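# Seat the loose fuse in the empty clip holder

## Task

Push the loose fuse down into the empty fuse holder so that each of its two end caps rests on the bottom of its clip, while the holder stays lying flat on the bench.

## Robot and tools

Robot: two arms, left_arm and right_arm, facing each other across a table. left_arm's base is on the +y side; these names do not match left or right in the images. Each has a parallel gripper whose fingers point along the gripper's +x axis and close along its y axis. The reported end_effector_position is the midpoint between the fingers, 3 to 4 cm back from the tips; only the final 1.5 cm of each finger's inner face is flat.

Frame: all poses, velocities and targets use the scene frame. Origin at the table centre, +z up, table surface at z = +0.020 m. Offsets use the scene axes, and rotations pivot about the arm's Hand target position.

Row layout (shared by execute_actions and move): one flat list of 14 numbers, each in [-1, 1], always covering both arms even if one is idle: dx, dy, dz, rx, ry, rz, opening for left_arm, then the same seven for right_arm. dx..rz are offsets from that arm's Hand target as it stood when the action or move began, not absolute poses; 1.0 equals 0.6 m of translation or 180 degrees of rotation, and rx, ry, rz form a single rotation vector. A translation longer than 1.0 may be scaled down along its direction. Opening is absolute, not an offset: +1 is fully open (0.080 m), empty fingers touch near -0.78, and values down to -1 close no further. Sending 0 for all six pose numbers re-requests the current Hand target; the opening slot is always a real command, so repeat the present value to leave a gripper unchanged.

execute_actions(actions, cameras): actions is a list of actions; each action is a table of up to 15 rows, one row per 1/30 s step, with the last row held to fill 15 steps. Every row in an action is measured from the start pose of that action, so sending the same offset again in a new action moves further. An empty actions list just returns state and images.

move(target, speed, blend, opening_speed, blocking, cameras): drives each gripper in a straight line toward its target. target is one 14-number row or a list of up to 15 rows, all measured from the same starting Hand targets. speed is in m/s, 0.002 to 2.4, default 0.25 (turns up to twice that in rad/s), either one value or one per target. blend (m) rounds corners between listed targets. opening_speed (0.2 or more, per second on the -1..+1 scale) ramps openings. Paths do not avoid obstacles or the other arm, take at least 0.5 s, and stop after 10 s. blocking=false returns after about 0.5 s while the move continues.

wait(seconds 0 to 10): holds last commands and lets time pass. stop: brakes a running move. zoom_image(camera, region [x0, y0, x1, y1], max 504x504 px): closer view of a camera's latest image. show_instructions: shows the reference pages. finished_scene(scene=1): ends the scene irreversibly.

Cameras: cam_high, cam_low, cam_left_wrist, cam_right_wrist, each 896x504. cameras=[] returns no images; null or ["all"] returns all; an unknown name voids the call.

Results: each arm's end_effector_position (m), end_effector_quat_wxyz, velocities, Joint positions (last entry = finger opening in m), grip_measured (same scale as opening), grip_effort_n (motor effort, negative = closing; not a pad force), Joint torques, External joint torques, and Hand target (the commanded pose after clipping, which the next offsets count from). "within noise" means the joints are still. Tool commands shows current commands. A move adds a "move:" line: done (within 8 mm and 2 degrees), off_target, moving, held (a check withheld steps or the clearance check stopped the path), blocked (the gripper stopped far from its command, usually against something; it then holds and presses less), or fault. limits=paced means the pose was clipped. Readings can be off by a few cm, and grip readings by about 1 mm.

Behaviour to expect: the commanded orientation is clipped to within 32 degrees of the measured one each step. Friction and gravity can leave the gripper short, low or tilted, especially when far out; small moves can fail or go sideways. Check position and orientation after every move and correct tilt. If the gripper stops short, send the remaining distance as an offset. Avoid paths near an arm's own base (go around it). A stopped arm keeps pressing until you command the target back past the gripper.

Gripping: close to roughly 0.08 below grip_measured at first contact for a firm hold; the fingers need at least about 0.6 s to close fully. Parts under 3 mm wide get less force.

Avoid: dropping the fuse, releasing parts that are still moving, fast contacts, and hard pressing. Contact torque at a joint's limit (waist 18.2, shoulder 22.5, elbow 22.4, wrist pitch 5.92, wrist yaw 5.9, wrist roll 5.54 N m) halts that arm for 10 s. A hard collision or press between the two arms, including one gripper closing on the other's fingers, can fail the task. Nothing may fall off or be left off the table. Long holds, stretched poses or pushing against unreachable targets heat motors; MOTOR HOT warns, and 95 °C triggers an over-temperature stop. Loose objects may occasionally be nudged by outside pushes. Thinking time lets the simulation keep running.

Each tool is called as a command line: name --argument value for each argument, lists and objects as JSON in quotes; but a table of rows of numbers goes row by row, as --pt "numbers of a row", without its own name.

Reference images:

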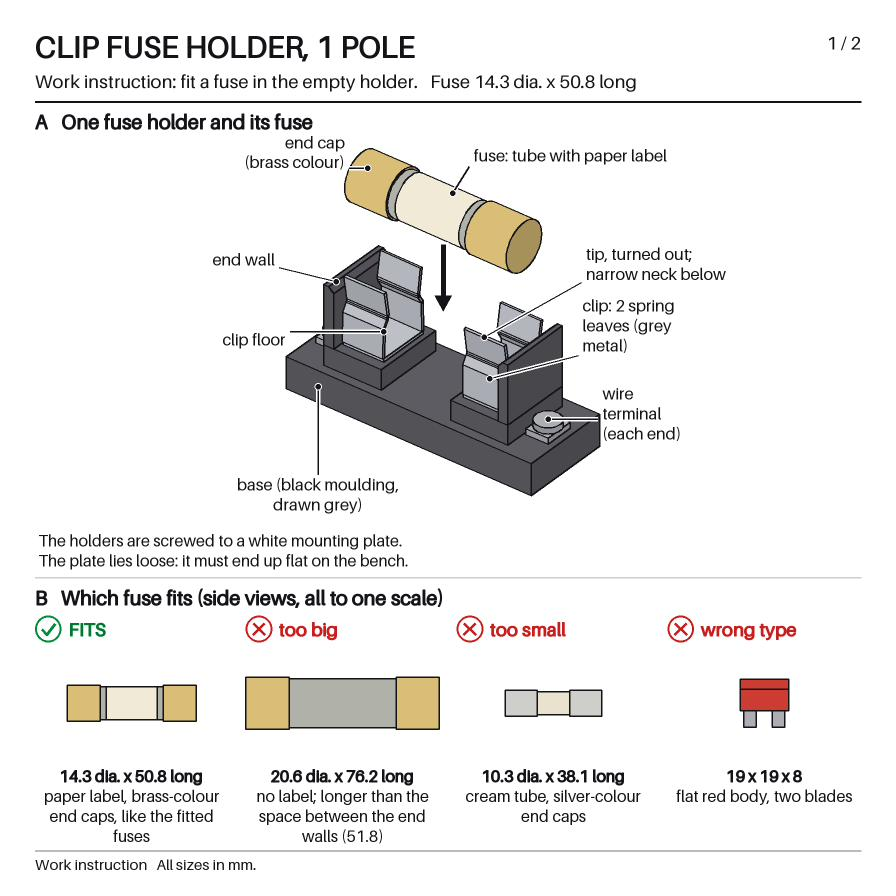

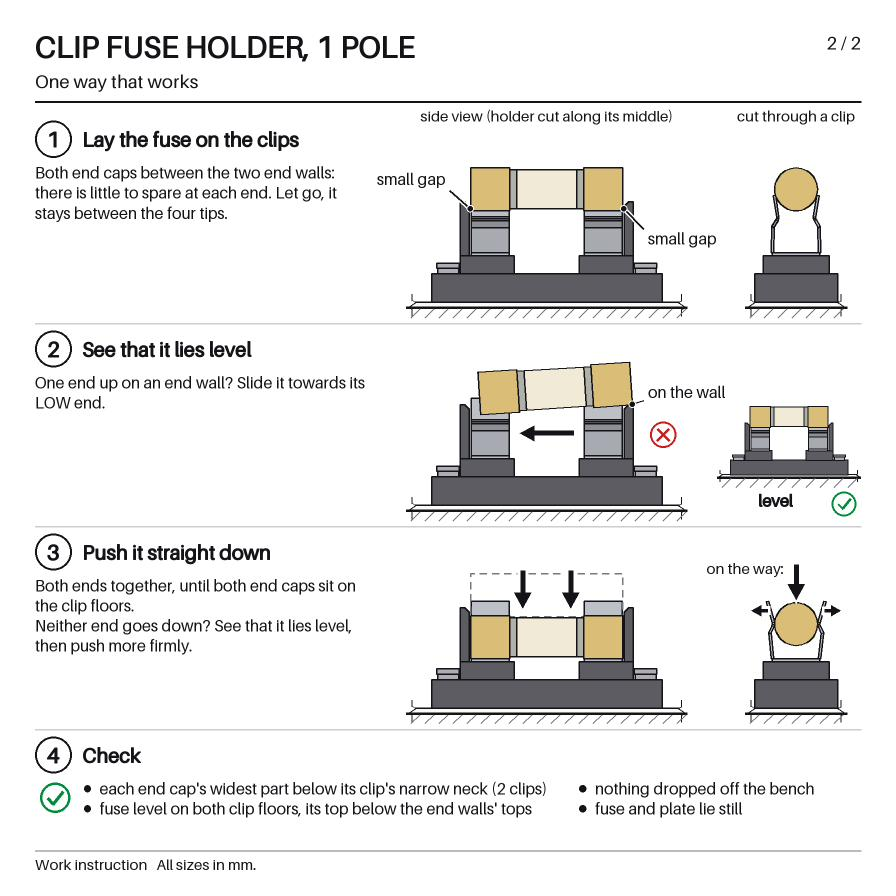

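## Session

execute_actions --actions '[]'

Scene clock: 0.00 s.
left_arm: end_effector_position=(-0.3207, +0.2240, +0.1480) grip_measured=+1.000 grip_effort_n=n/a end_effector_quat_wxyz=(+0.485, +0.336, +0.249, -0.768) | right_arm: end_effector_position=(-0.1922, -0.1339, +0.1924) grip_measured=+0.989 grip_effort_n=n/a end_effector_quat_wxyz=(+0.041, -0.615, -0.012, +0.788)
Joint positions: left_arm=[-1.061 1.535 0.931 -0.342 -0.366 -0.547 0.08] | right_arm=[0.407 1.832 1.62 -1.185 -0.19 -1.104 0.08]
Joint velocities: within noise
Joint torques (N m): no reading
External joint torques (N m): no reading
Motor temperatures (°C): left_arm=[27 27 39 34 43 32] | right_arm=[33 31 34 29 32 32]
Heat: left arm: hottest wrist yaw 43 °C (+0.0 °C/min); right arm: hottest elbow 34 °C (+0.0 °C/min).
Hand target: left_arm -0.3211, +0.2236, +0.1492; -0.485, -0.334, -0.249, +0.769 | right_arm -0.1925, -0.1335, +0.1945; +0.043, -0.613, -0.014, +0.789
Tool commands: left_gripper/opening=+1.0 right_gripper/opening=+0.989246

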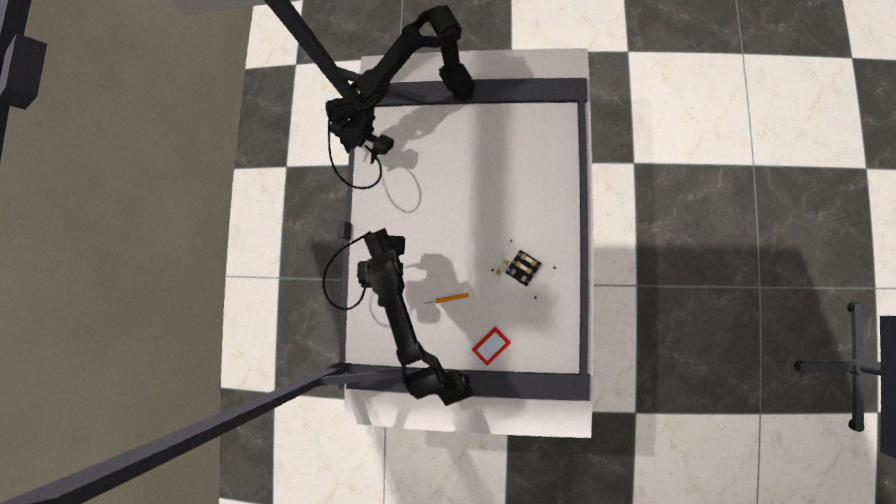

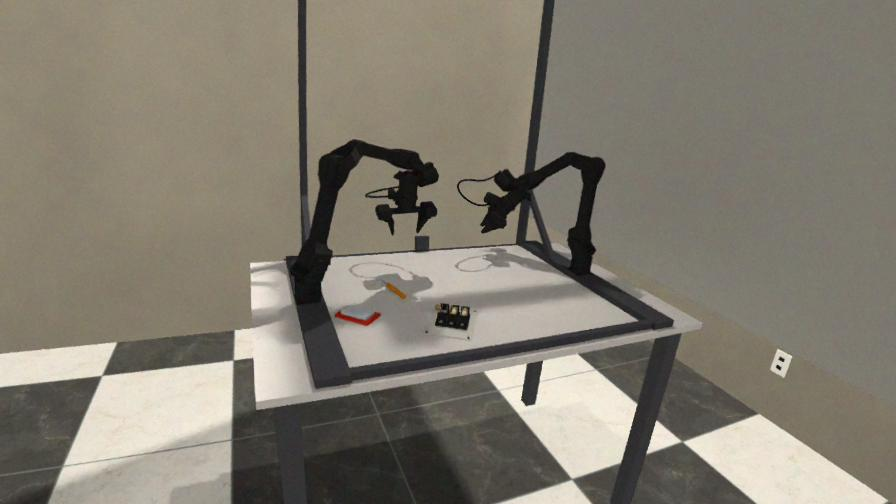

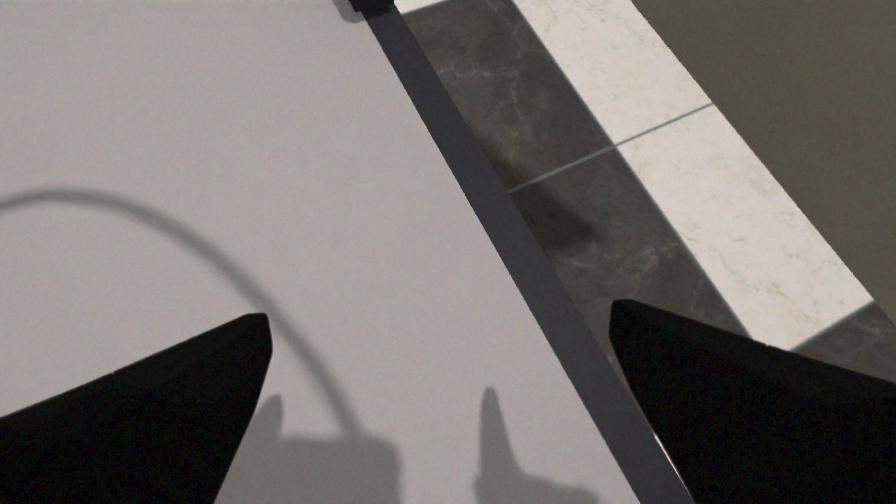

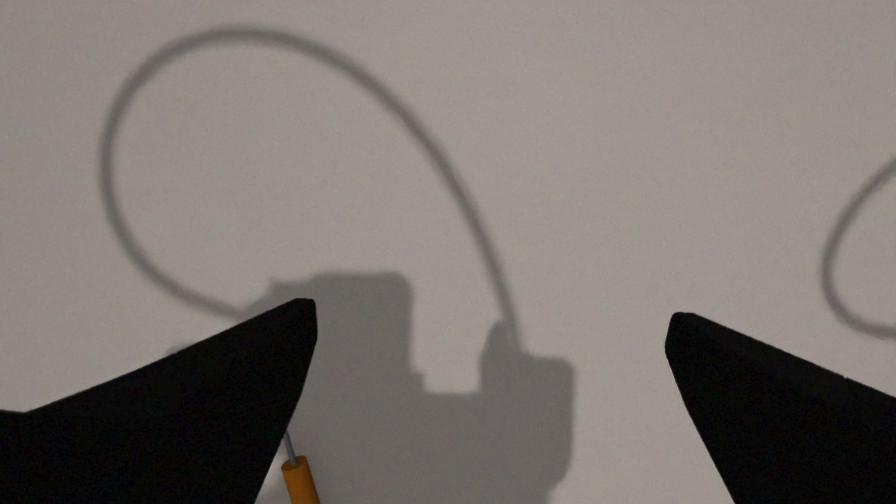

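zoom_image --camera "cam_high" --region '[460, 220, 600, 310]'

zoom_image --camera "cam_low" --region '[400, 280, 500, 350]'

Scaled by 3.600 from the camera's 896x504 image, which has a finer 1280x720 frame.

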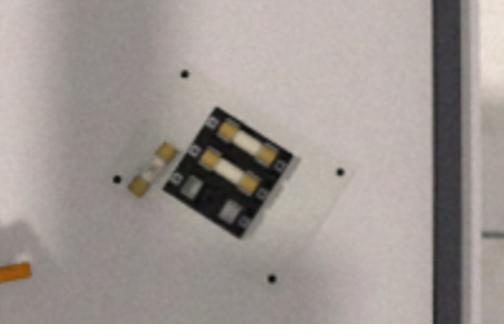

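Scaled by 5.040 from the camera's 896x504 image, which has a finer 1280x720 frame.

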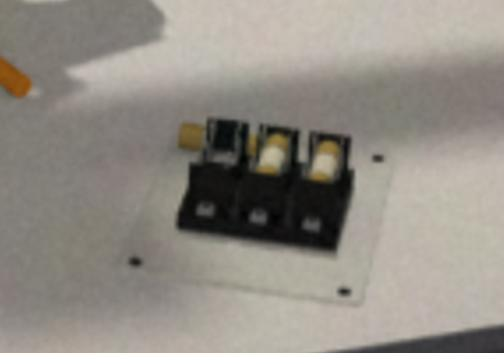

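move --target '[0,0,0,0,0,0,1,0.35,0.05,0.12,-0.025,-0.078,0,1]'

Scene clock: 14.00 s.
left_arm: end_effector_position=(-0.3207, +0.2240, +0.1480) grip_measured=+1.000 grip_effort_n=1.2 end_effector_quat_wxyz=(+0.485, +0.336, +0.249, -0.768) | right_arm: end_effector_position=(+0.0172, -0.1056, +0.2648) grip_measured=+0.989 grip_effort_n=2.1 end_effector_quat_wxyz=(+0.058, -0.707, -0.026, +0.704)
Joint positions: left_arm=[-1.061 1.535 0.931 -0.342 -0.366 -0.547 0.08] | right_arm=[-0.095 1.889 2.006 -1.569 -0.005 -1.618 0.08]
Joint velocities: within noise
Joint torques (N m): left_arm=[-0.06 -6.23 5.5 1.24 -0.26 0.02] | right_arm=[0.04 -6.48 6.09 0.4 -0.04 -0.2]
External joint torques (N m): left_arm=[-0.03 -0.25 -0.76 0.02 -0.06 0.02] | right_arm=[0.04 1.03 0.88 -0.05 0.01 -0.2]
Motor temperatures (°C): left_arm=[27 30 43 36 43 32] | right_arm=[33 32 36 30 32 32]
Heat: left arm: hottest elbow 43 °C (+17.1 °C/min); right arm: hottest elbow 36 °C (+8.6 °C/min).
Hand target: left_arm -0.3211, +0.2236, +0.1492; -0.485, -0.334, -0.249, +0.769 | right_arm +0.0175, -0.1035, +0.2664; -0.017, +0.706, -0.011, -0.708
Off the commanded pose: left_arm 0.001 m, 0 deg | right_arm 0.003 m, 6 deg.
joint sent to its limit (right arm) — joint 4 (wrist pitch), lower limit. The joint targets are off in orientation, not in position.
move: off_target (right_arm)

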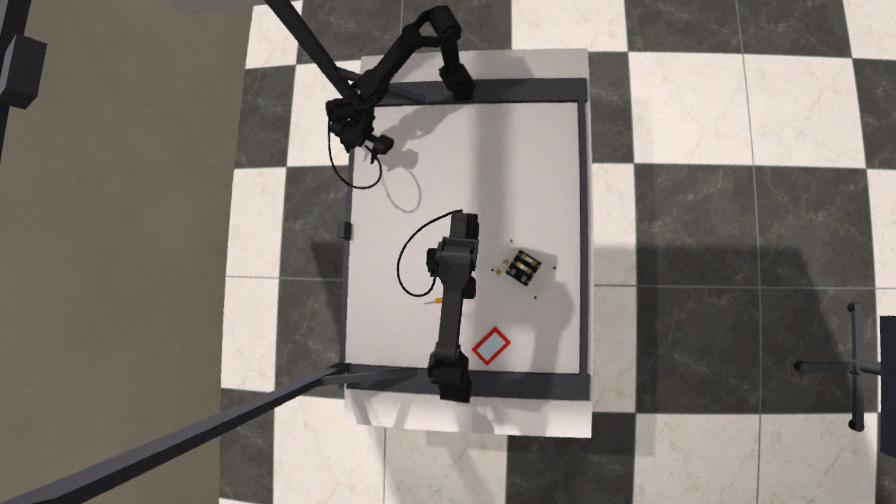

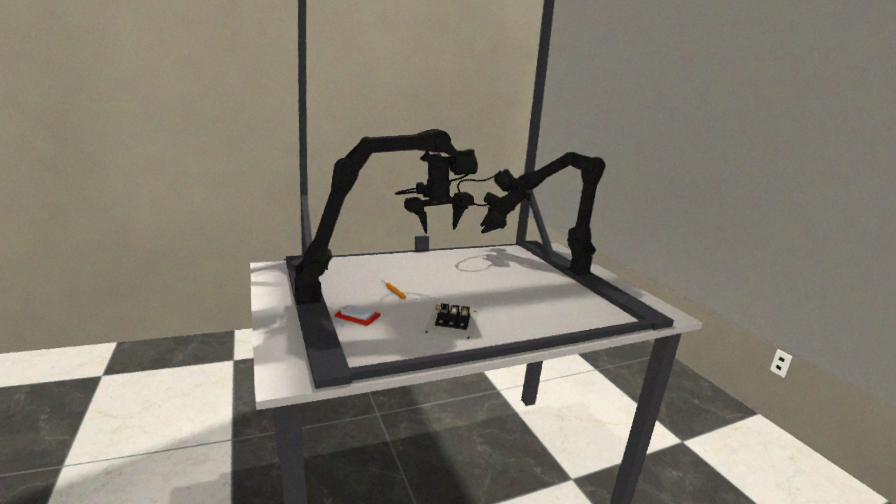

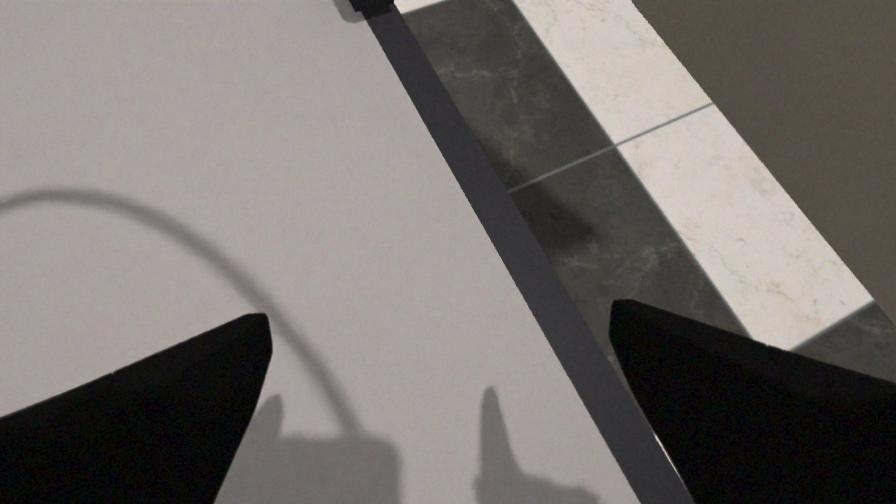

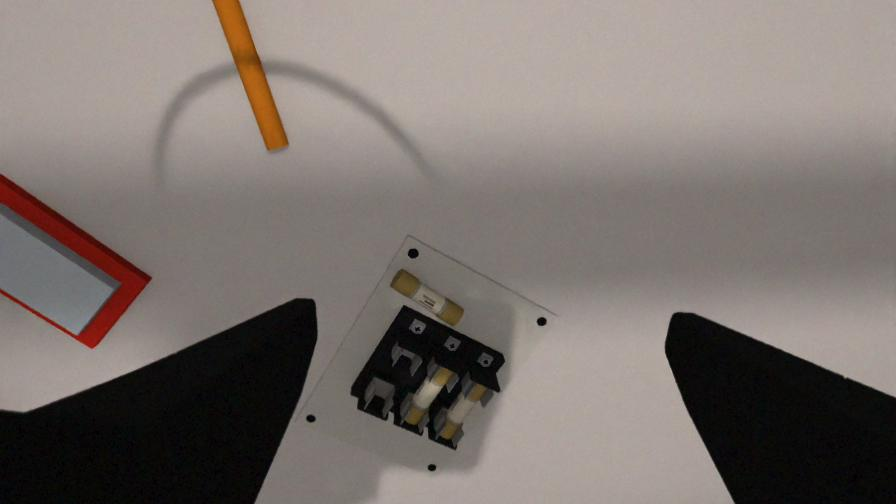

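move --target '[0,0,0,0,0,0,1,0.1,0.02,-0.08,0,0,0,1]' --cameras '["cam_high","cam_right_wrist"]'

Scene clock: 32.63 s.
left_arm: end_effector_position=(-0.3207, +0.2240, +0.1480) grip_measured=+1.000 grip_effort_n=0.7 end_effector_quat_wxyz=(+0.485, +0.336, +0.249, -0.768) | right_arm: end_effector_position=(+0.0771, -0.0934, +0.2176) grip_measured=+0.989 grip_effort_n=1.6 end_effector_quat_wxyz=(+0.018, -0.706, +0.015, +0.708)
Joint positions: left_arm=[-1.061 1.535 0.931 -0.342 -0.366 -0.547 0.08] | right_arm=[-0.246 2.047 2.041 -1.562 -0.004 -1.77 0.08]
Joint velocities: within noise
Joint torques (N m): left_arm=[-0.04 -6.22 5.48 1.24 -0.26 0.01] | right_arm=[0.09 -7.57 6.1 0.2 -0.05 -0.19]
External joint torques (N m): left_arm=[-0.03 -0.25 -0.79 0.02 -0.05 0.01] | right_arm=[0.03 1.15 0.81 -0.06 0.01 -0.19]
Motor temperatures (°C): left_arm=[27 33 45 37 43 32] | right_arm=[33 34 39 30 32 32]
Heat: left arm: hottest elbow 45 °C (+11.0 °C/min); right arm: hottest elbow 39 °C (+9.2 °C/min).
Hand target: left_arm -0.3211, +0.2236, +0.1492; -0.485, -0.334, -0.249, +0.769 | right_arm +0.0775, -0.0915, +0.2184; -0.017, +0.706, -0.011, -0.708
Off the commanded pose: left_arm 0.001 m, 0 deg | right_arm 0.002 m, 0 deg.
move: done
Images, in order (width x height): cam_high 896x504, cam_right_wrist 896x504.

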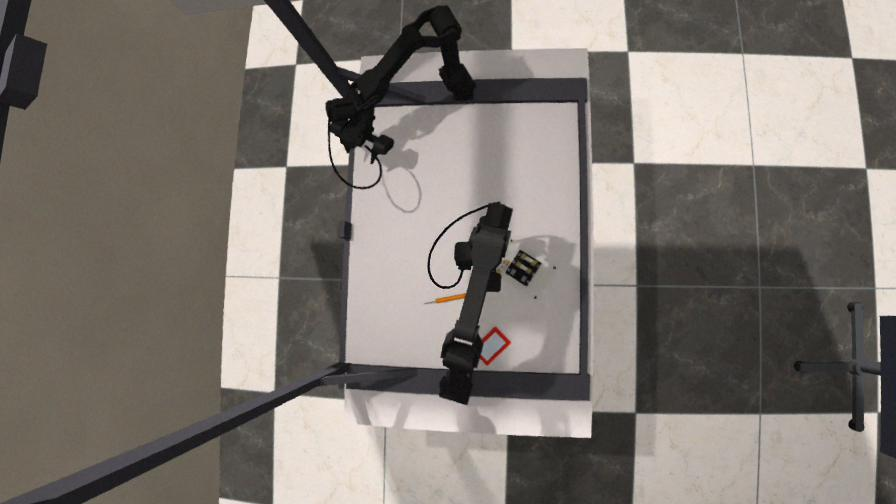

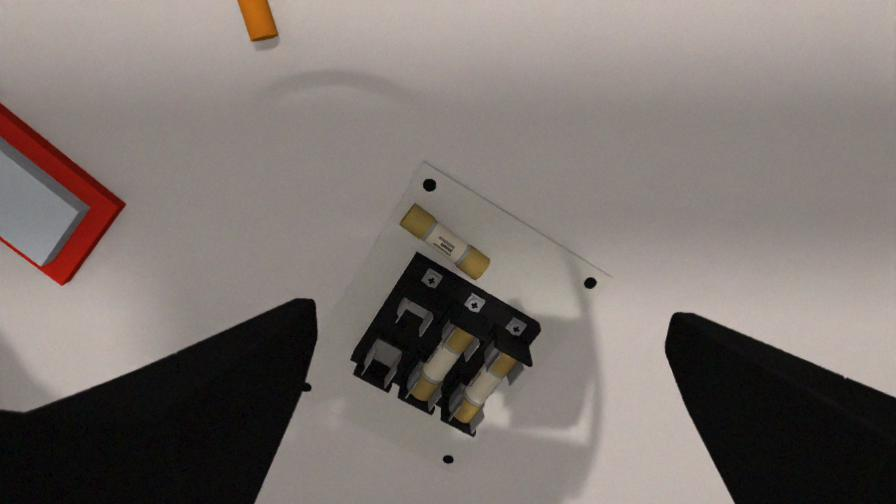

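move --target '[0,0,0,0,0,0,1,-0.03,-0.015,-0.08,0,0,0.344,1]' --cameras '["cam_right_wrist"]'

Scene clock: 42.20 s.
left_arm: end_effector_position=(-0.3207, +0.2240, +0.1480) grip_measured=+1.000 grip_effort_n=0.7 end_effector_quat_wxyz=(+0.485, +0.336, +0.249, -0.768) | right_arm: end_effector_position=(+0.0614, -0.0992, +0.1674) grip_measured=+0.989 grip_effort_n=1.6 end_effector_quat_wxyz=(+0.349, +0.612, +0.348, -0.619)
Joint positions: left_arm=[-1.061 1.535 0.931 -0.342 -0.366 -0.547 0.08] | right_arm=[-0.21 1.989 1.756 -1.345 -0.006 -2.812 0.08]
Joint velocities: within noise
Joint torques (N m): left_arm=[-0.04 -6.24 5.48 1.26 -0.25 0.02] | right_arm=[0.36 -9.46 4.5 0.39 -0.14 -0.19]
External joint torques (N m): left_arm=[-0.06 -0.26 -0.77 0.04 -0.04 0.01] | right_arm=[0.41 -1.12 -0.86 0.17 -0.12 -0.19]
Motor temperatures (°C): left_arm=[27 33 46 37 43 32] | right_arm=[33 36 39 30 32 32]
Heat: left arm: hottest elbow 46 °C (+10.0 °C/min); right arm: hottest elbow 39 °C (+7.1 °C/min).
Hand target: left_arm -0.3211, +0.2236, +0.1492; -0.485, -0.334, -0.249, +0.769 | right_arm +0.0594, -0.1005, +0.1704; +0.349, +0.611, +0.354, -0.616
Off the commanded pose: left_arm 0.001 m, 0 deg | right_arm 0.004 m, 1 deg.
move: done
Images, in order (width x height): cam_right_wrist 896x504.

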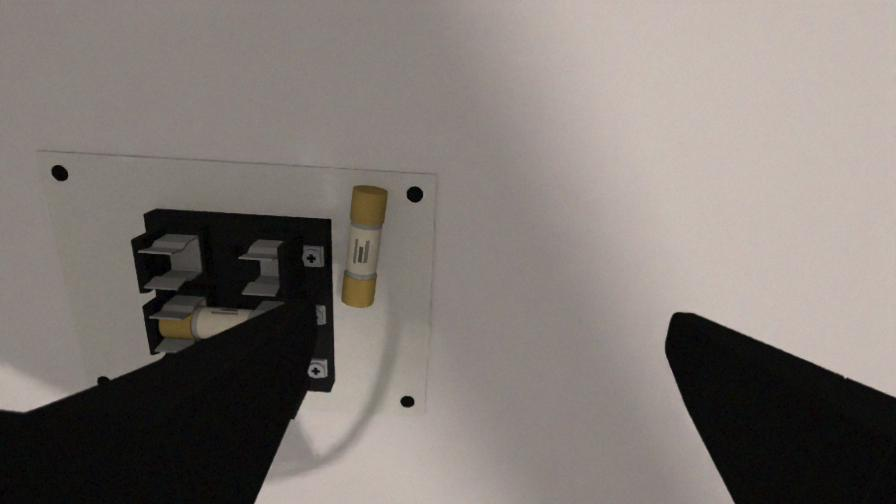

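move --target '[0,0,0,0,0,0,1,0.083,-0.005,-0.06,0,0,-0.533,1]' --cameras '["cam_right_wrist","cam_high"]'

Scene clock: 66.63 s.
left_arm: end_effector_position=(-0.3207, +0.2240, +0.1480) grip_measured=+1.000 grip_effort_n=1.2 end_effector_quat_wxyz=(+0.485, +0.336, +0.249, -0.768) | right_arm: end_effector_position=(+0.1084, -0.1017, +0.1390) grip_measured=+0.989 grip_effort_n=1.2 end_effector_quat_wxyz=(+0.225, -0.672, +0.211, +0.673)
Joint positions: left_arm=[-1.061 1.535 0.931 -0.342 -0.366 -0.547 0.08] | right_arm=[-0.328 2.01 1.673 -1.213 -0.001 -1.272 0.08]
Joint velocities: within noise
Joint torques (N m): left_arm=[-0.02 -6.22 5.47 1.26 -0.26 0.02] | right_arm=[-0.44 -7.25 4.27 0.54 -0.04 0.18]
External joint torques (N m): left_arm=[-0.04 -0.24 -0.83 0.02 -0.05 0.01] | right_arm=[-0.47 1.26 -1.11 0.24 0.02 0.18]
Motor temperatures (°C): left_arm=[27 35 47 38 43 32] | right_arm=[33 38 37 30 31 32]
Heat: left arm: hottest elbow 47 °C (+6.0 °C/min); right arm: hottest shoulder 38 °C (+7.0 °C/min).
Hand target: left_arm -0.3211, +0.2236, +0.1492; -0.485, -0.334, -0.249, +0.769 | right_arm +0.1093, -0.1035, +0.1344; -0.223, +0.672, -0.218, -0.672
Off the commanded pose: left_arm 0.001 m, 0 deg | right_arm 0.005 m, 1 deg.
move: done
Images, in order (width x height): cam_high 896x504, cam_right_wrist 896x504.

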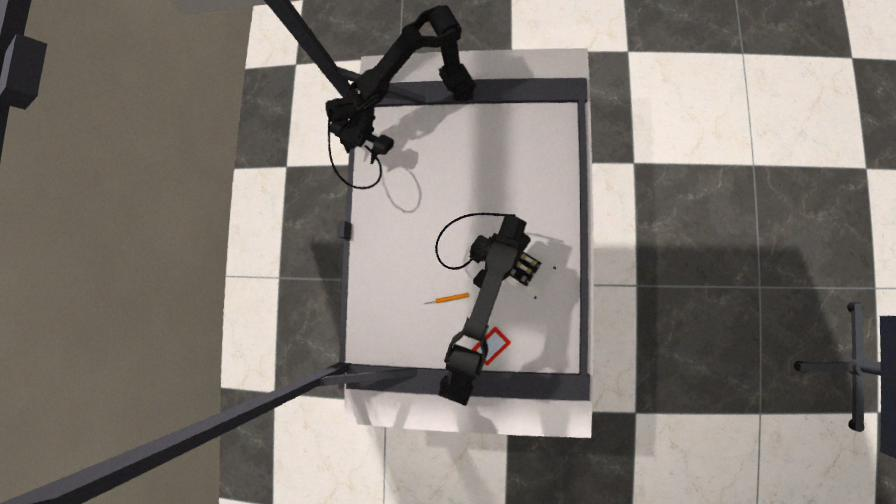

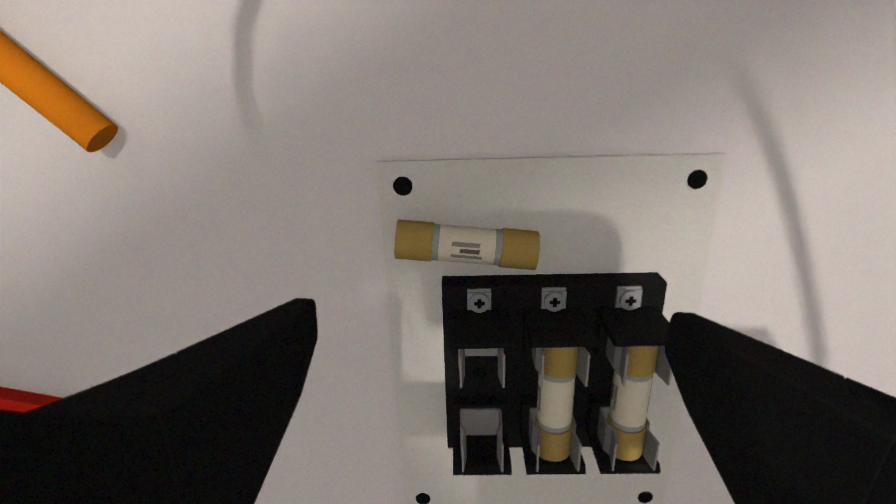

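move --target '[0,0,0,0,0,0,1,0.006,-0.002,-0.085,0,0,-0.022,1]' --cameras '["cam_right_wrist"]'

Scene clock: 76.20 s.
left_arm: end_effector_position=(-0.3207, +0.2240, +0.1480) grip_measured=+1.000 grip_effort_n=1.2 end_effector_quat_wxyz=(+0.485, +0.336, +0.249, -0.768) | right_arm: end_effector_position=(+0.1121, -0.1025, +0.0868) grip_measured=+0.989 grip_effort_n=1.2 end_effector_quat_wxyz=(+0.247, -0.664, +0.235, +0.665)
Joint positions: left_arm=[-1.061 1.535 0.931 -0.342 -0.366 -0.547 0.08] | right_arm=[-0.338 2.054 1.526 -1.026 -0.001 -1.212 0.08]
Joint velocities: within noise
Joint torques (N m): left_arm=[-0.06 -6.21 5.48 1.26 -0.26 0.02] | right_arm=[-0.3 -7.72 4.04 0.54 -0.01 0.15]
External joint torques (N m): left_arm=[-0.1 -0.17 -0.83 0.02 -0.05 0.02] | right_arm=[-0.37 1.06 -1.27 0.22 0.04 0.15]
Motor temperatures (°C): left_arm=[27 35 47 38 42 32] | right_arm=[33 39 36 30 31 32]
Heat: left arm: hottest elbow 47 °C (+4.1 °C/min); right arm: hottest shoulder 39 °C (+6.1 °C/min).
Hand target: left_arm -0.3211, +0.2236, +0.1492; -0.485, -0.334, -0.249, +0.769 | right_arm +0.1129, -0.1047, +0.0834; -0.246, +0.664, -0.241, -0.664
Off the commanded pose: left_arm 0.001 m, 0 deg | right_arm 0.004 m, 1 deg.
move: done
Images, in order (width x height): cam_right_wrist 896x504.

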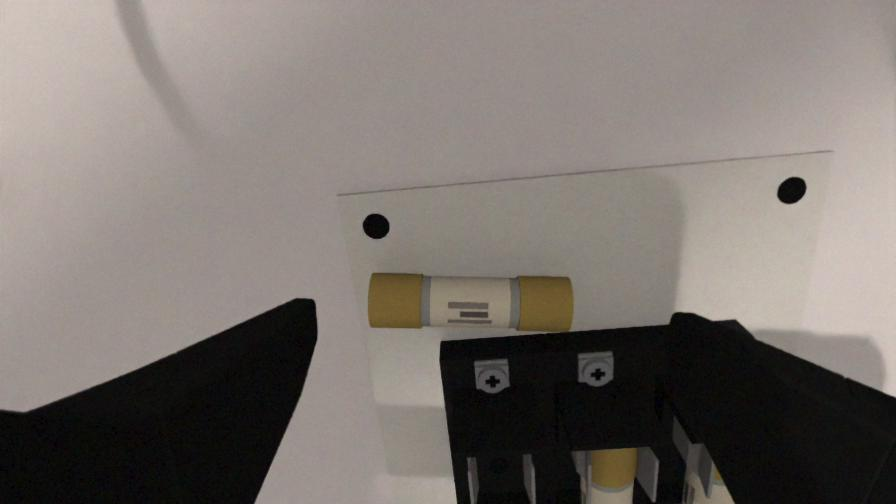

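move --target '[0,0,0,0,0,0,1,-0.001,-0.009,-0.028,0,0,0,1]' --cameras '["cam_right_wrist"]' --speed 0.1

Scene clock: 82.93 s.
left_arm: end_effector_position=(-0.3207, +0.2240, +0.1480) grip_measured=+1.000 grip_effort_n=0.7 end_effector_quat_wxyz=(+0.485, +0.336, +0.249, -0.768) | right_arm: end_effector_position=(+0.1115, -0.1074, +0.0707) grip_measured=+0.989 grip_effort_n=1.2 end_effector_quat_wxyz=(+0.249, -0.664, +0.235, +0.665)
Joint positions: left_arm=[-1.061 1.535 0.931 -0.342 -0.366 -0.547 0.08] | right_arm=[-0.341 2.054 1.459 -0.956 -0.001 -1.212 0.08]
Joint velocities: within noise
Joint torques (N m): left_arm=[-0.03 -6.21 5.46 1.25 -0.26 0.03] | right_arm=[-0.42 -7.28 4.13 0.5 -0.02 0.03]
External joint torques (N m): left_arm=[-0.03 -0.26 -0.73 0.05 -0.05 0.02] | right_arm=[-0.42 1.35 -1.06 0.19 0.03 0.03]
Motor temperatures (°C): left_arm=[27 35 47 38 42 32] | right_arm=[33 40 36 30 31 32]
Heat: left arm: hottest elbow 47 °C (+3.0 °C/min); right arm: hottest shoulder 40 °C (+7.0 °C/min).
Hand target: left_arm -0.3211, +0.2236, +0.1492; -0.485, -0.334, -0.249, +0.769 | right_arm +0.1123, -0.1100, +0.0667; -0.246, +0.664, -0.240, -0.664
Off the commanded pose: left_arm 0.001 m, 0 deg | right_arm 0.005 m, 1 deg.
move: done
Images, in order (width x height): cam_right_wrist 896x504.

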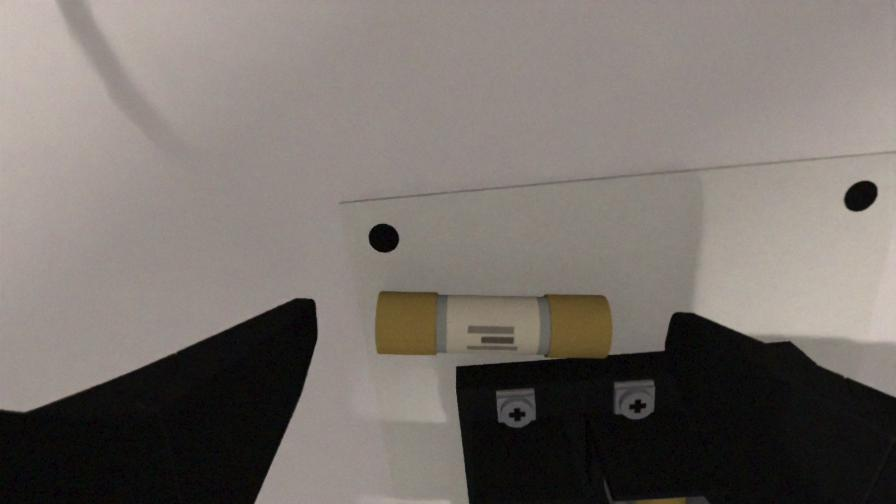

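move --pt "0 0 0 0 0 0 1 -0.0015 0.001 -0.0065 0 0 0 1" --pt "0 0 0 0 0 0 1 -0.0015 0.001 -0.0065 0 0 0 0.2" --cameras '["cam_right_wrist"]' --speed 0.05 --opening_speed 1

Scene clock: 88.63 s.
left_arm: end_effector_position=(-0.3207, +0.2240, +0.1480) grip_measured=+1.000 grip_effort_n=0.7 end_effector_quat_wxyz=(+0.485, +0.336, +0.249, -0.768) | right_arm: end_effector_position=(+0.1117, -0.1071, +0.0671) grip_measured=+0.275 grip_effort_n=-83.5 end_effector_quat_wxyz=(+0.249, -0.664, +0.235, +0.665)
Joint positions: left_arm=[-1.061 1.535 0.931 -0.342 -0.366 -0.547 0.08] | right_arm=[-0.341 2.059 1.452 -0.943 0 -1.212 0.047]
Joint velocities: within noise
Joint torques (N m): left_arm=[-0.04 -6.24 5.46 1.25 -0.26 0.02] | right_arm=[-0.06 -7.23 4.18 0.51 0 0.12]
External joint torques (N m): left_arm=[-0.01 -0.18 -0.84 0.01 -0.05 0.02] | right_arm=[-0.07 1.38 -0.97 0.19 0.04 0.12]
Motor temperatures (°C): left_arm=[27 36 47 39 42 32] | right_arm=[33 40 36 30 31 32]
Heat: left arm: hottest elbow 47 °C (+2.0 °C/min); right arm: hottest shoulder 40 °C (+6.0 °C/min).
Hand target: left_arm -0.3211, +0.2236, +0.1492; -0.485, -0.334, -0.249, +0.769 | right_arm +0.1114, -0.1095, +0.0627; -0.246, +0.664, -0.241, -0.664
Off the commanded pose: left_arm 0.001 m, 0 deg | right_arm 0.005 m, 1 deg.
move: done
Images, in order (width x height): cam_right_wrist 896x504.

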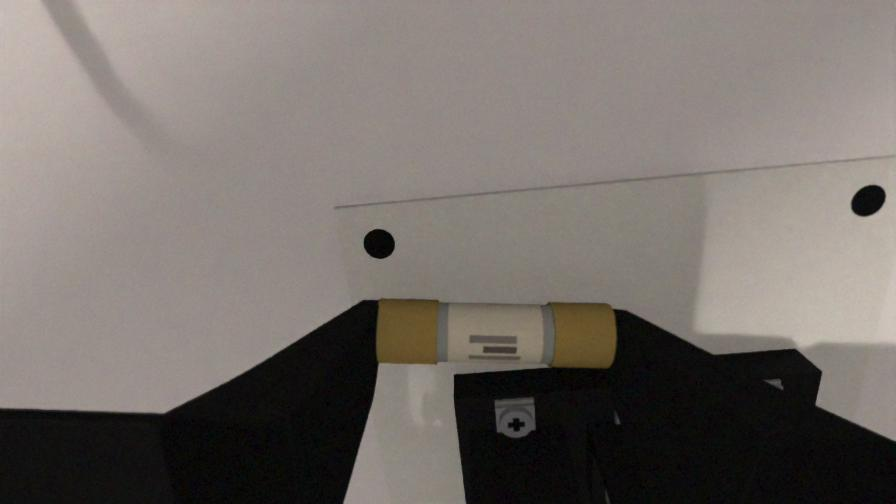

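move --pt "0 0 0 0 0 0 1 0 0 0.04 0 0 0 0.2" --pt "0 0 0 0 0 0 1 -0.09 0.075 0.04 0 0 0 0.2" --pt "0 0 0 0 0 0 1 -0.09 0.075 -0.003 0 0 0 0.2" --cameras '["cam_right_wrist"]' --speed '[0.1,0.15,0.06]'

Scene clock: 93.30 s.
left_arm: end_effector_position=(-0.3207, +0.2240, +0.1480) grip_measured=+1.000 grip_effort_n=0.7 end_effector_quat_wxyz=(+0.485, +0.336, +0.249, -0.768) | right_arm: end_effector_position=(+0.0576, -0.0617, +0.0664) grip_measured=+0.275 grip_effort_n=-83.5 end_effector_quat_wxyz=(+0.250, -0.664, +0.234, +0.665)
Joint positions: left_arm=[-1.061 1.535 0.931 -0.342 -0.366 -0.547 0.08] | right_arm=[-0.18 2.168 1.621 -1 0.002 -1.051 0.047]
Joint velocities: within noise
Joint torques (N m): left_arm=[-0.04 -6.2 5.47 1.25 -0.26 0.02] | right_arm=[0.22 -7.96 3.93 0.51 -0.07 0.13]
External joint torques (N m): left_arm=[-0.01 -0.23 -0.81 0.02 -0.05 0.01] | right_arm=[0.22 1.44 -1.36 0.17 -0.03 0.13]
Motor temperatures (°C): left_arm=[27 36 47 39 42 32] | right_arm=[33 41 36 30 31 32]
Heat: left arm: hottest elbow 47 °C (+2.0 °C/min); right arm: hottest shoulder 41 °C (+7.1 °C/min).
Hand target: left_arm -0.3211, +0.2236, +0.1492; -0.485, -0.334, -0.249, +0.769 | right_arm +0.0574, -0.0645, +0.0609; -0.246, +0.664, -0.241, -0.664
Off the commanded pose: left_arm 0.001 m, 0 deg | right_arm 0.006 m, 1 deg.
move: done
Images, in order (width x height): cam_right_wrist 896x504.

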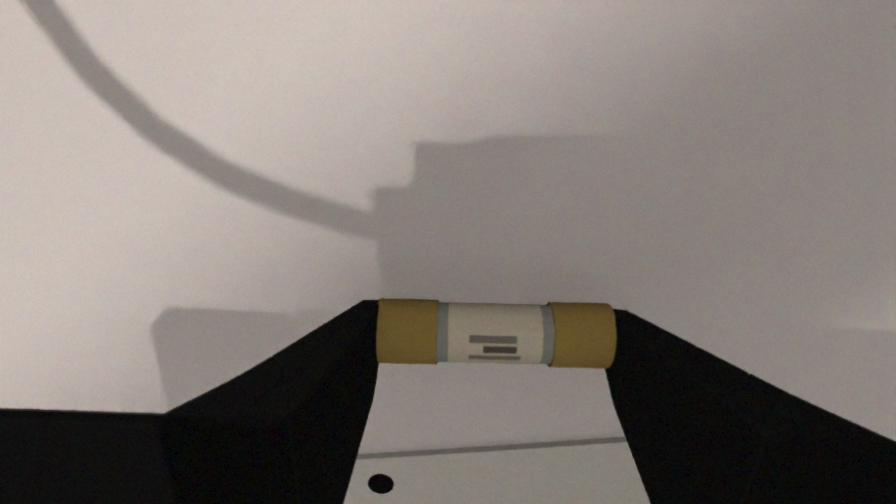

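move --pt "0 0 0 0 0 0 1 0 0 -0.004 0 0 0 0.2" --pt "0 0 0 0 0 0 1 0 0 -0.004 0 0 0 0.6" --pt "0 0 0 0 0 0 1 0 0 0.07 0 0 0 0.6" --pt "0 0 0 0 0 0 1 0 0.0045 0.07 0 0 0.5 0" --cameras '["cam_right_wrist"]' --speed '[0.03,0.1,0.12,0.6]' --opening_speed 1.5

Scene clock: 103.47 s.
left_arm: end_effector_position=(-0.3207, +0.2240, +0.1480) grip_measured=+1.000 grip_effort_n=1.6 end_effector_quat_wxyz=(+0.485, +0.336, +0.249, -0.768) | right_arm: end_effector_position=(+0.0562, -0.0640, +0.1028) grip_measured=+0.003 grip_effort_n=-13.3 end_effector_quat_wxyz=(+0.295, +0.640, +0.297, -0.644)
Joint positions: left_arm=[-1.061 1.535 0.931 -0.342 -0.366 -0.547 0.08] | right_arm=[-0.18 2.143 1.73 -1.158 -0.005 -2.615 0.035]
Joint velocities: within noise
Joint torques (N m): left_arm=[-0.05 -6.26 5.49 1.26 -0.26 0.02] | right_arm=[-0.2 -7.96 6.2 0.15 -0.13 -0.17]
External joint torques (N m): left_arm=[-0.09 -0.25 -0.81 0.03 -0.05 0.01] | right_arm=[-0.15 1.37 0.86 -0.09 -0.11 -0.17]
Motor temperatures (°C): left_arm=[27 36 47 39 42 32] | right_arm=[33 41 37 30 31 32]
Heat: left arm: hottest elbow 47 °C (+1.0 °C/min); right arm: hottest shoulder 41 °C (+5.0 °C/min).
Hand target: left_arm -0.3211, +0.2236, +0.1492; -0.485, -0.334, -0.249, +0.769 | right_arm +0.0574, -0.0618, +0.1029; +0.295, +0.640, +0.299, -0.643
Off the commanded pose: left_arm 0.001 m, 0 deg | right_arm 0.003 m, 0 deg.
move: done
Images, in order (width x height): cam_right_wrist 896x504.

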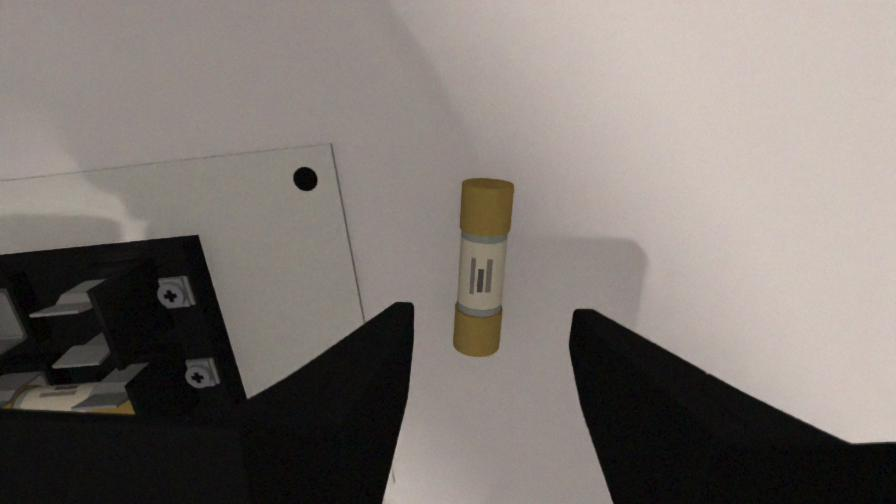

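move --pt "0 0 0 0 0 0 1 0.006 0.008 -0.03 0 0 -0.022 0" --pt "0 0 0 0 0 0 1 0.006 0.008 -0.070 0 0 -0.022 0" --cameras '["cam_right_wrist"]' --speed '[0.15,0.08]'

Scene clock: 109.27 s.
left_arm: end_effector_position=(-0.3207, +0.2240, +0.1480) grip_measured=+1.000 grip_effort_n=0.7 end_effector_quat_wxyz=(+0.485, +0.336, +0.249, -0.768) | right_arm: end_effector_position=(+0.0604, -0.0548, +0.0650) grip_measured=+0.002 grip_effort_n=-13.7 end_effector_quat_wxyz=(+0.272, +0.652, +0.282, -0.650)
Joint positions: left_arm=[-1.061 1.535 0.931 -0.342 -0.366 -0.547 0.08] | right_arm=[-0.186 2.206 1.676 -1.028 -0.005 -2.561 0.035]
Joint velocities: within noise
Joint torques (N m): left_arm=[-0.04 -6.24 5.48 1.25 -0.26 0.03] | right_arm=[-0.28 -8.27 4.14 0.42 -0.12 0.12]
External joint torques (N m): left_arm=[-0.05 -0.22 -0.8 0.02 -0.05 0.02] | right_arm=[-0.23 1.43 -1.16 0.15 -0.09 0.12]
Motor temperatures (°C): left_arm=[27 36 48 39 42 32] | right_arm=[33 41 37 30 31 32]
Heat: left arm: hottest elbow 48 °C (+2.0 °C/min); right arm: hottest shoulder 41 °C (+5.1 °C/min).
Hand target: left_arm -0.3211, +0.2236, +0.1492; -0.485, -0.334, -0.249, +0.769 | right_arm +0.0610, -0.0570, +0.0610; +0.273, +0.650, +0.277, -0.653
Off the commanded pose: left_arm 0.001 m, 0 deg | right_arm 0.005 m, 1 deg.
move: done
Images, in order (width x height): cam_right_wrist 896x504.

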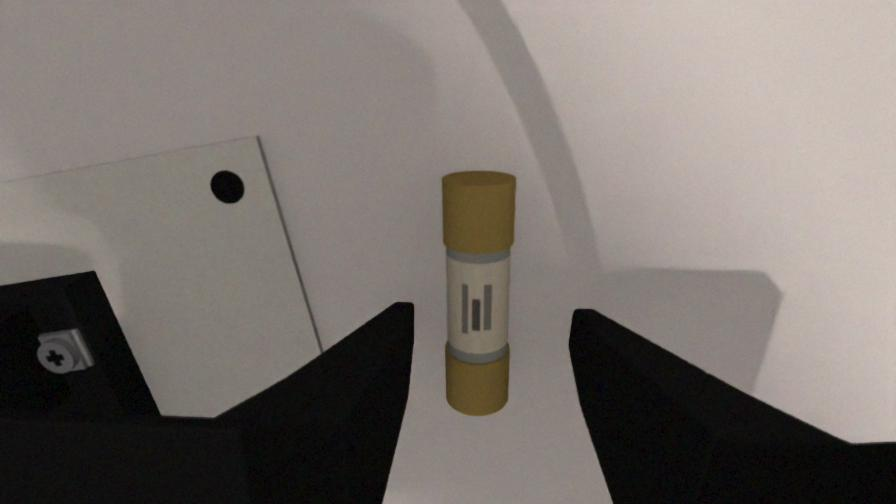

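move --pt "0 0 0 0 0 0 1 -0.003 -0.0108 -0.002 0 0 0 0" --pt "0 0 0 0 0 0 1 -0.003 -0.0108 -0.002 0 0 0 -0.62" --cameras '["cam_right_wrist"]' --speed 0.1 --opening_speed 0.7

Scene clock: 116.70 s.
left_arm: end_effector_position=(-0.3207, +0.2240, +0.1480) grip_measured=+1.000 grip_effort_n=0.7 end_effector_quat_wxyz=(+0.485, +0.336, +0.249, -0.768) | right_arm: end_effector_position=(+0.0594, -0.0597, +0.0617) grip_measured=-0.561 grip_effort_n=-83.5 end_effector_quat_wxyz=(+0.271, +0.652, +0.282, -0.650)
Joint positions: left_arm=[-1.061 1.535 0.931 -0.342 -0.366 -0.547 0.08] | right_arm=[-0.186 2.191 1.638 -1.005 -0.006 -2.559 0.01]
Joint velocities: within noise
Joint torques (N m): left_arm=[-0.07 -6.24 5.43 1.25 -0.25 0.03] | right_arm=[-0.09 -9.26 3.52 0.27 -0.1 0.12]
External joint torques (N m): left_arm=[0 -0.28 -0.8 0.03 -0.06 0.02] | right_arm=[-0.05 0.22 -1.68 0 -0.08 0.12]
Motor temperatures (°C): left_arm=[27 36 48 39 42 32] | right_arm=[32 42 37 30 31 32]
Heat: left arm: hottest elbow 48 °C (+1.0 °C/min); right arm: hottest shoulder 42 °C (+5.0 °C/min).
Hand target: left_arm -0.3211, +0.2236, +0.1492; -0.485, -0.334, -0.249, +0.769 | right_arm +0.0591, -0.0635, +0.0597; +0.273, +0.650, +0.277, -0.653
Off the commanded pose: left_arm 0.001 m, 0 deg | right_arm 0.004 m, 1 deg.
move: done
Images, in order (width x height): cam_right_wrist 896x504.

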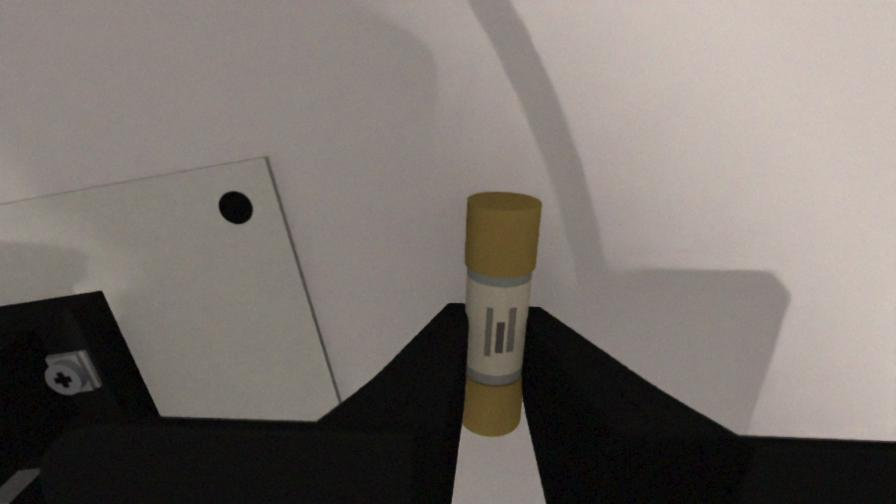

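move --pt "0 0 0 0 0 0 1 0 0 0.13 0 0 0 -0.62" --pt "0 0 0 0 0 0 1 0.12 -0.083 0.13 0 0 -0.45 -0.62" --cameras '["cam_right_wrist"]' --speed '[0.2,0.3]'

Scene clock: 129.50 s.
left_arm: end_effector_position=(-0.3207, +0.2240, +0.1480) grip_measured=+1.000 grip_effort_n=1.2 end_effector_quat_wxyz=(+0.485, +0.336, +0.249, -0.768) | right_arm: end_effector_position=(+0.1306, -0.1117, +0.1340) grip_measured=-0.560 grip_effort_n=-83.5 end_effector_quat_wxyz=(+0.211, -0.674, +0.212, +0.675)
Joint positions: left_arm=[-1.061 1.535 0.931 -0.342 -0.366 -0.547 0.08] | right_arm=[-0.391 2.026 1.676 -1.223 -0.002 -1.353 0.01]
Joint velocities: within noise
Joint torques (N m): left_arm=[-0.04 -6.21 5.43 1.26 -0.26 0.02] | right_arm=[-0.01 -9.99 4.3 0.47 -0.04 0.12]
External joint torques (N m): left_arm=[-0.03 -0.13 -0.91 0.02 -0.05 0.01] | right_arm=[0.06 -1.33 -1.12 0.19 0 0.12]
Motor temperatures (°C): left_arm=[27 37 48 39 42 32] | right_arm=[32 42 37 30 31 32]
Heat: left arm: hottest elbow 48 °C (+1.0 °C/min); right arm: hottest shoulder 42 °C (+4.0 °C/min).
Hand target: left_arm -0.3211, +0.2236, +0.1492; -0.485, -0.334, -0.249, +0.769 | right_arm +0.1311, -0.1132, +0.1377; -0.217, +0.674, -0.211, -0.674
Off the commanded pose: left_arm 0.001 m, 0 deg | right_arm 0.004 m, 1 deg.
move: done
Images, in order (width x height): cam_right_wrist 896x504.

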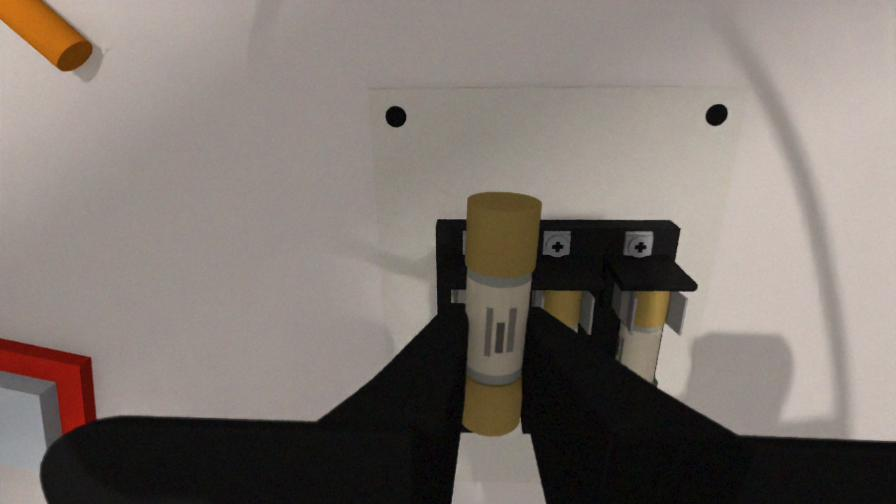

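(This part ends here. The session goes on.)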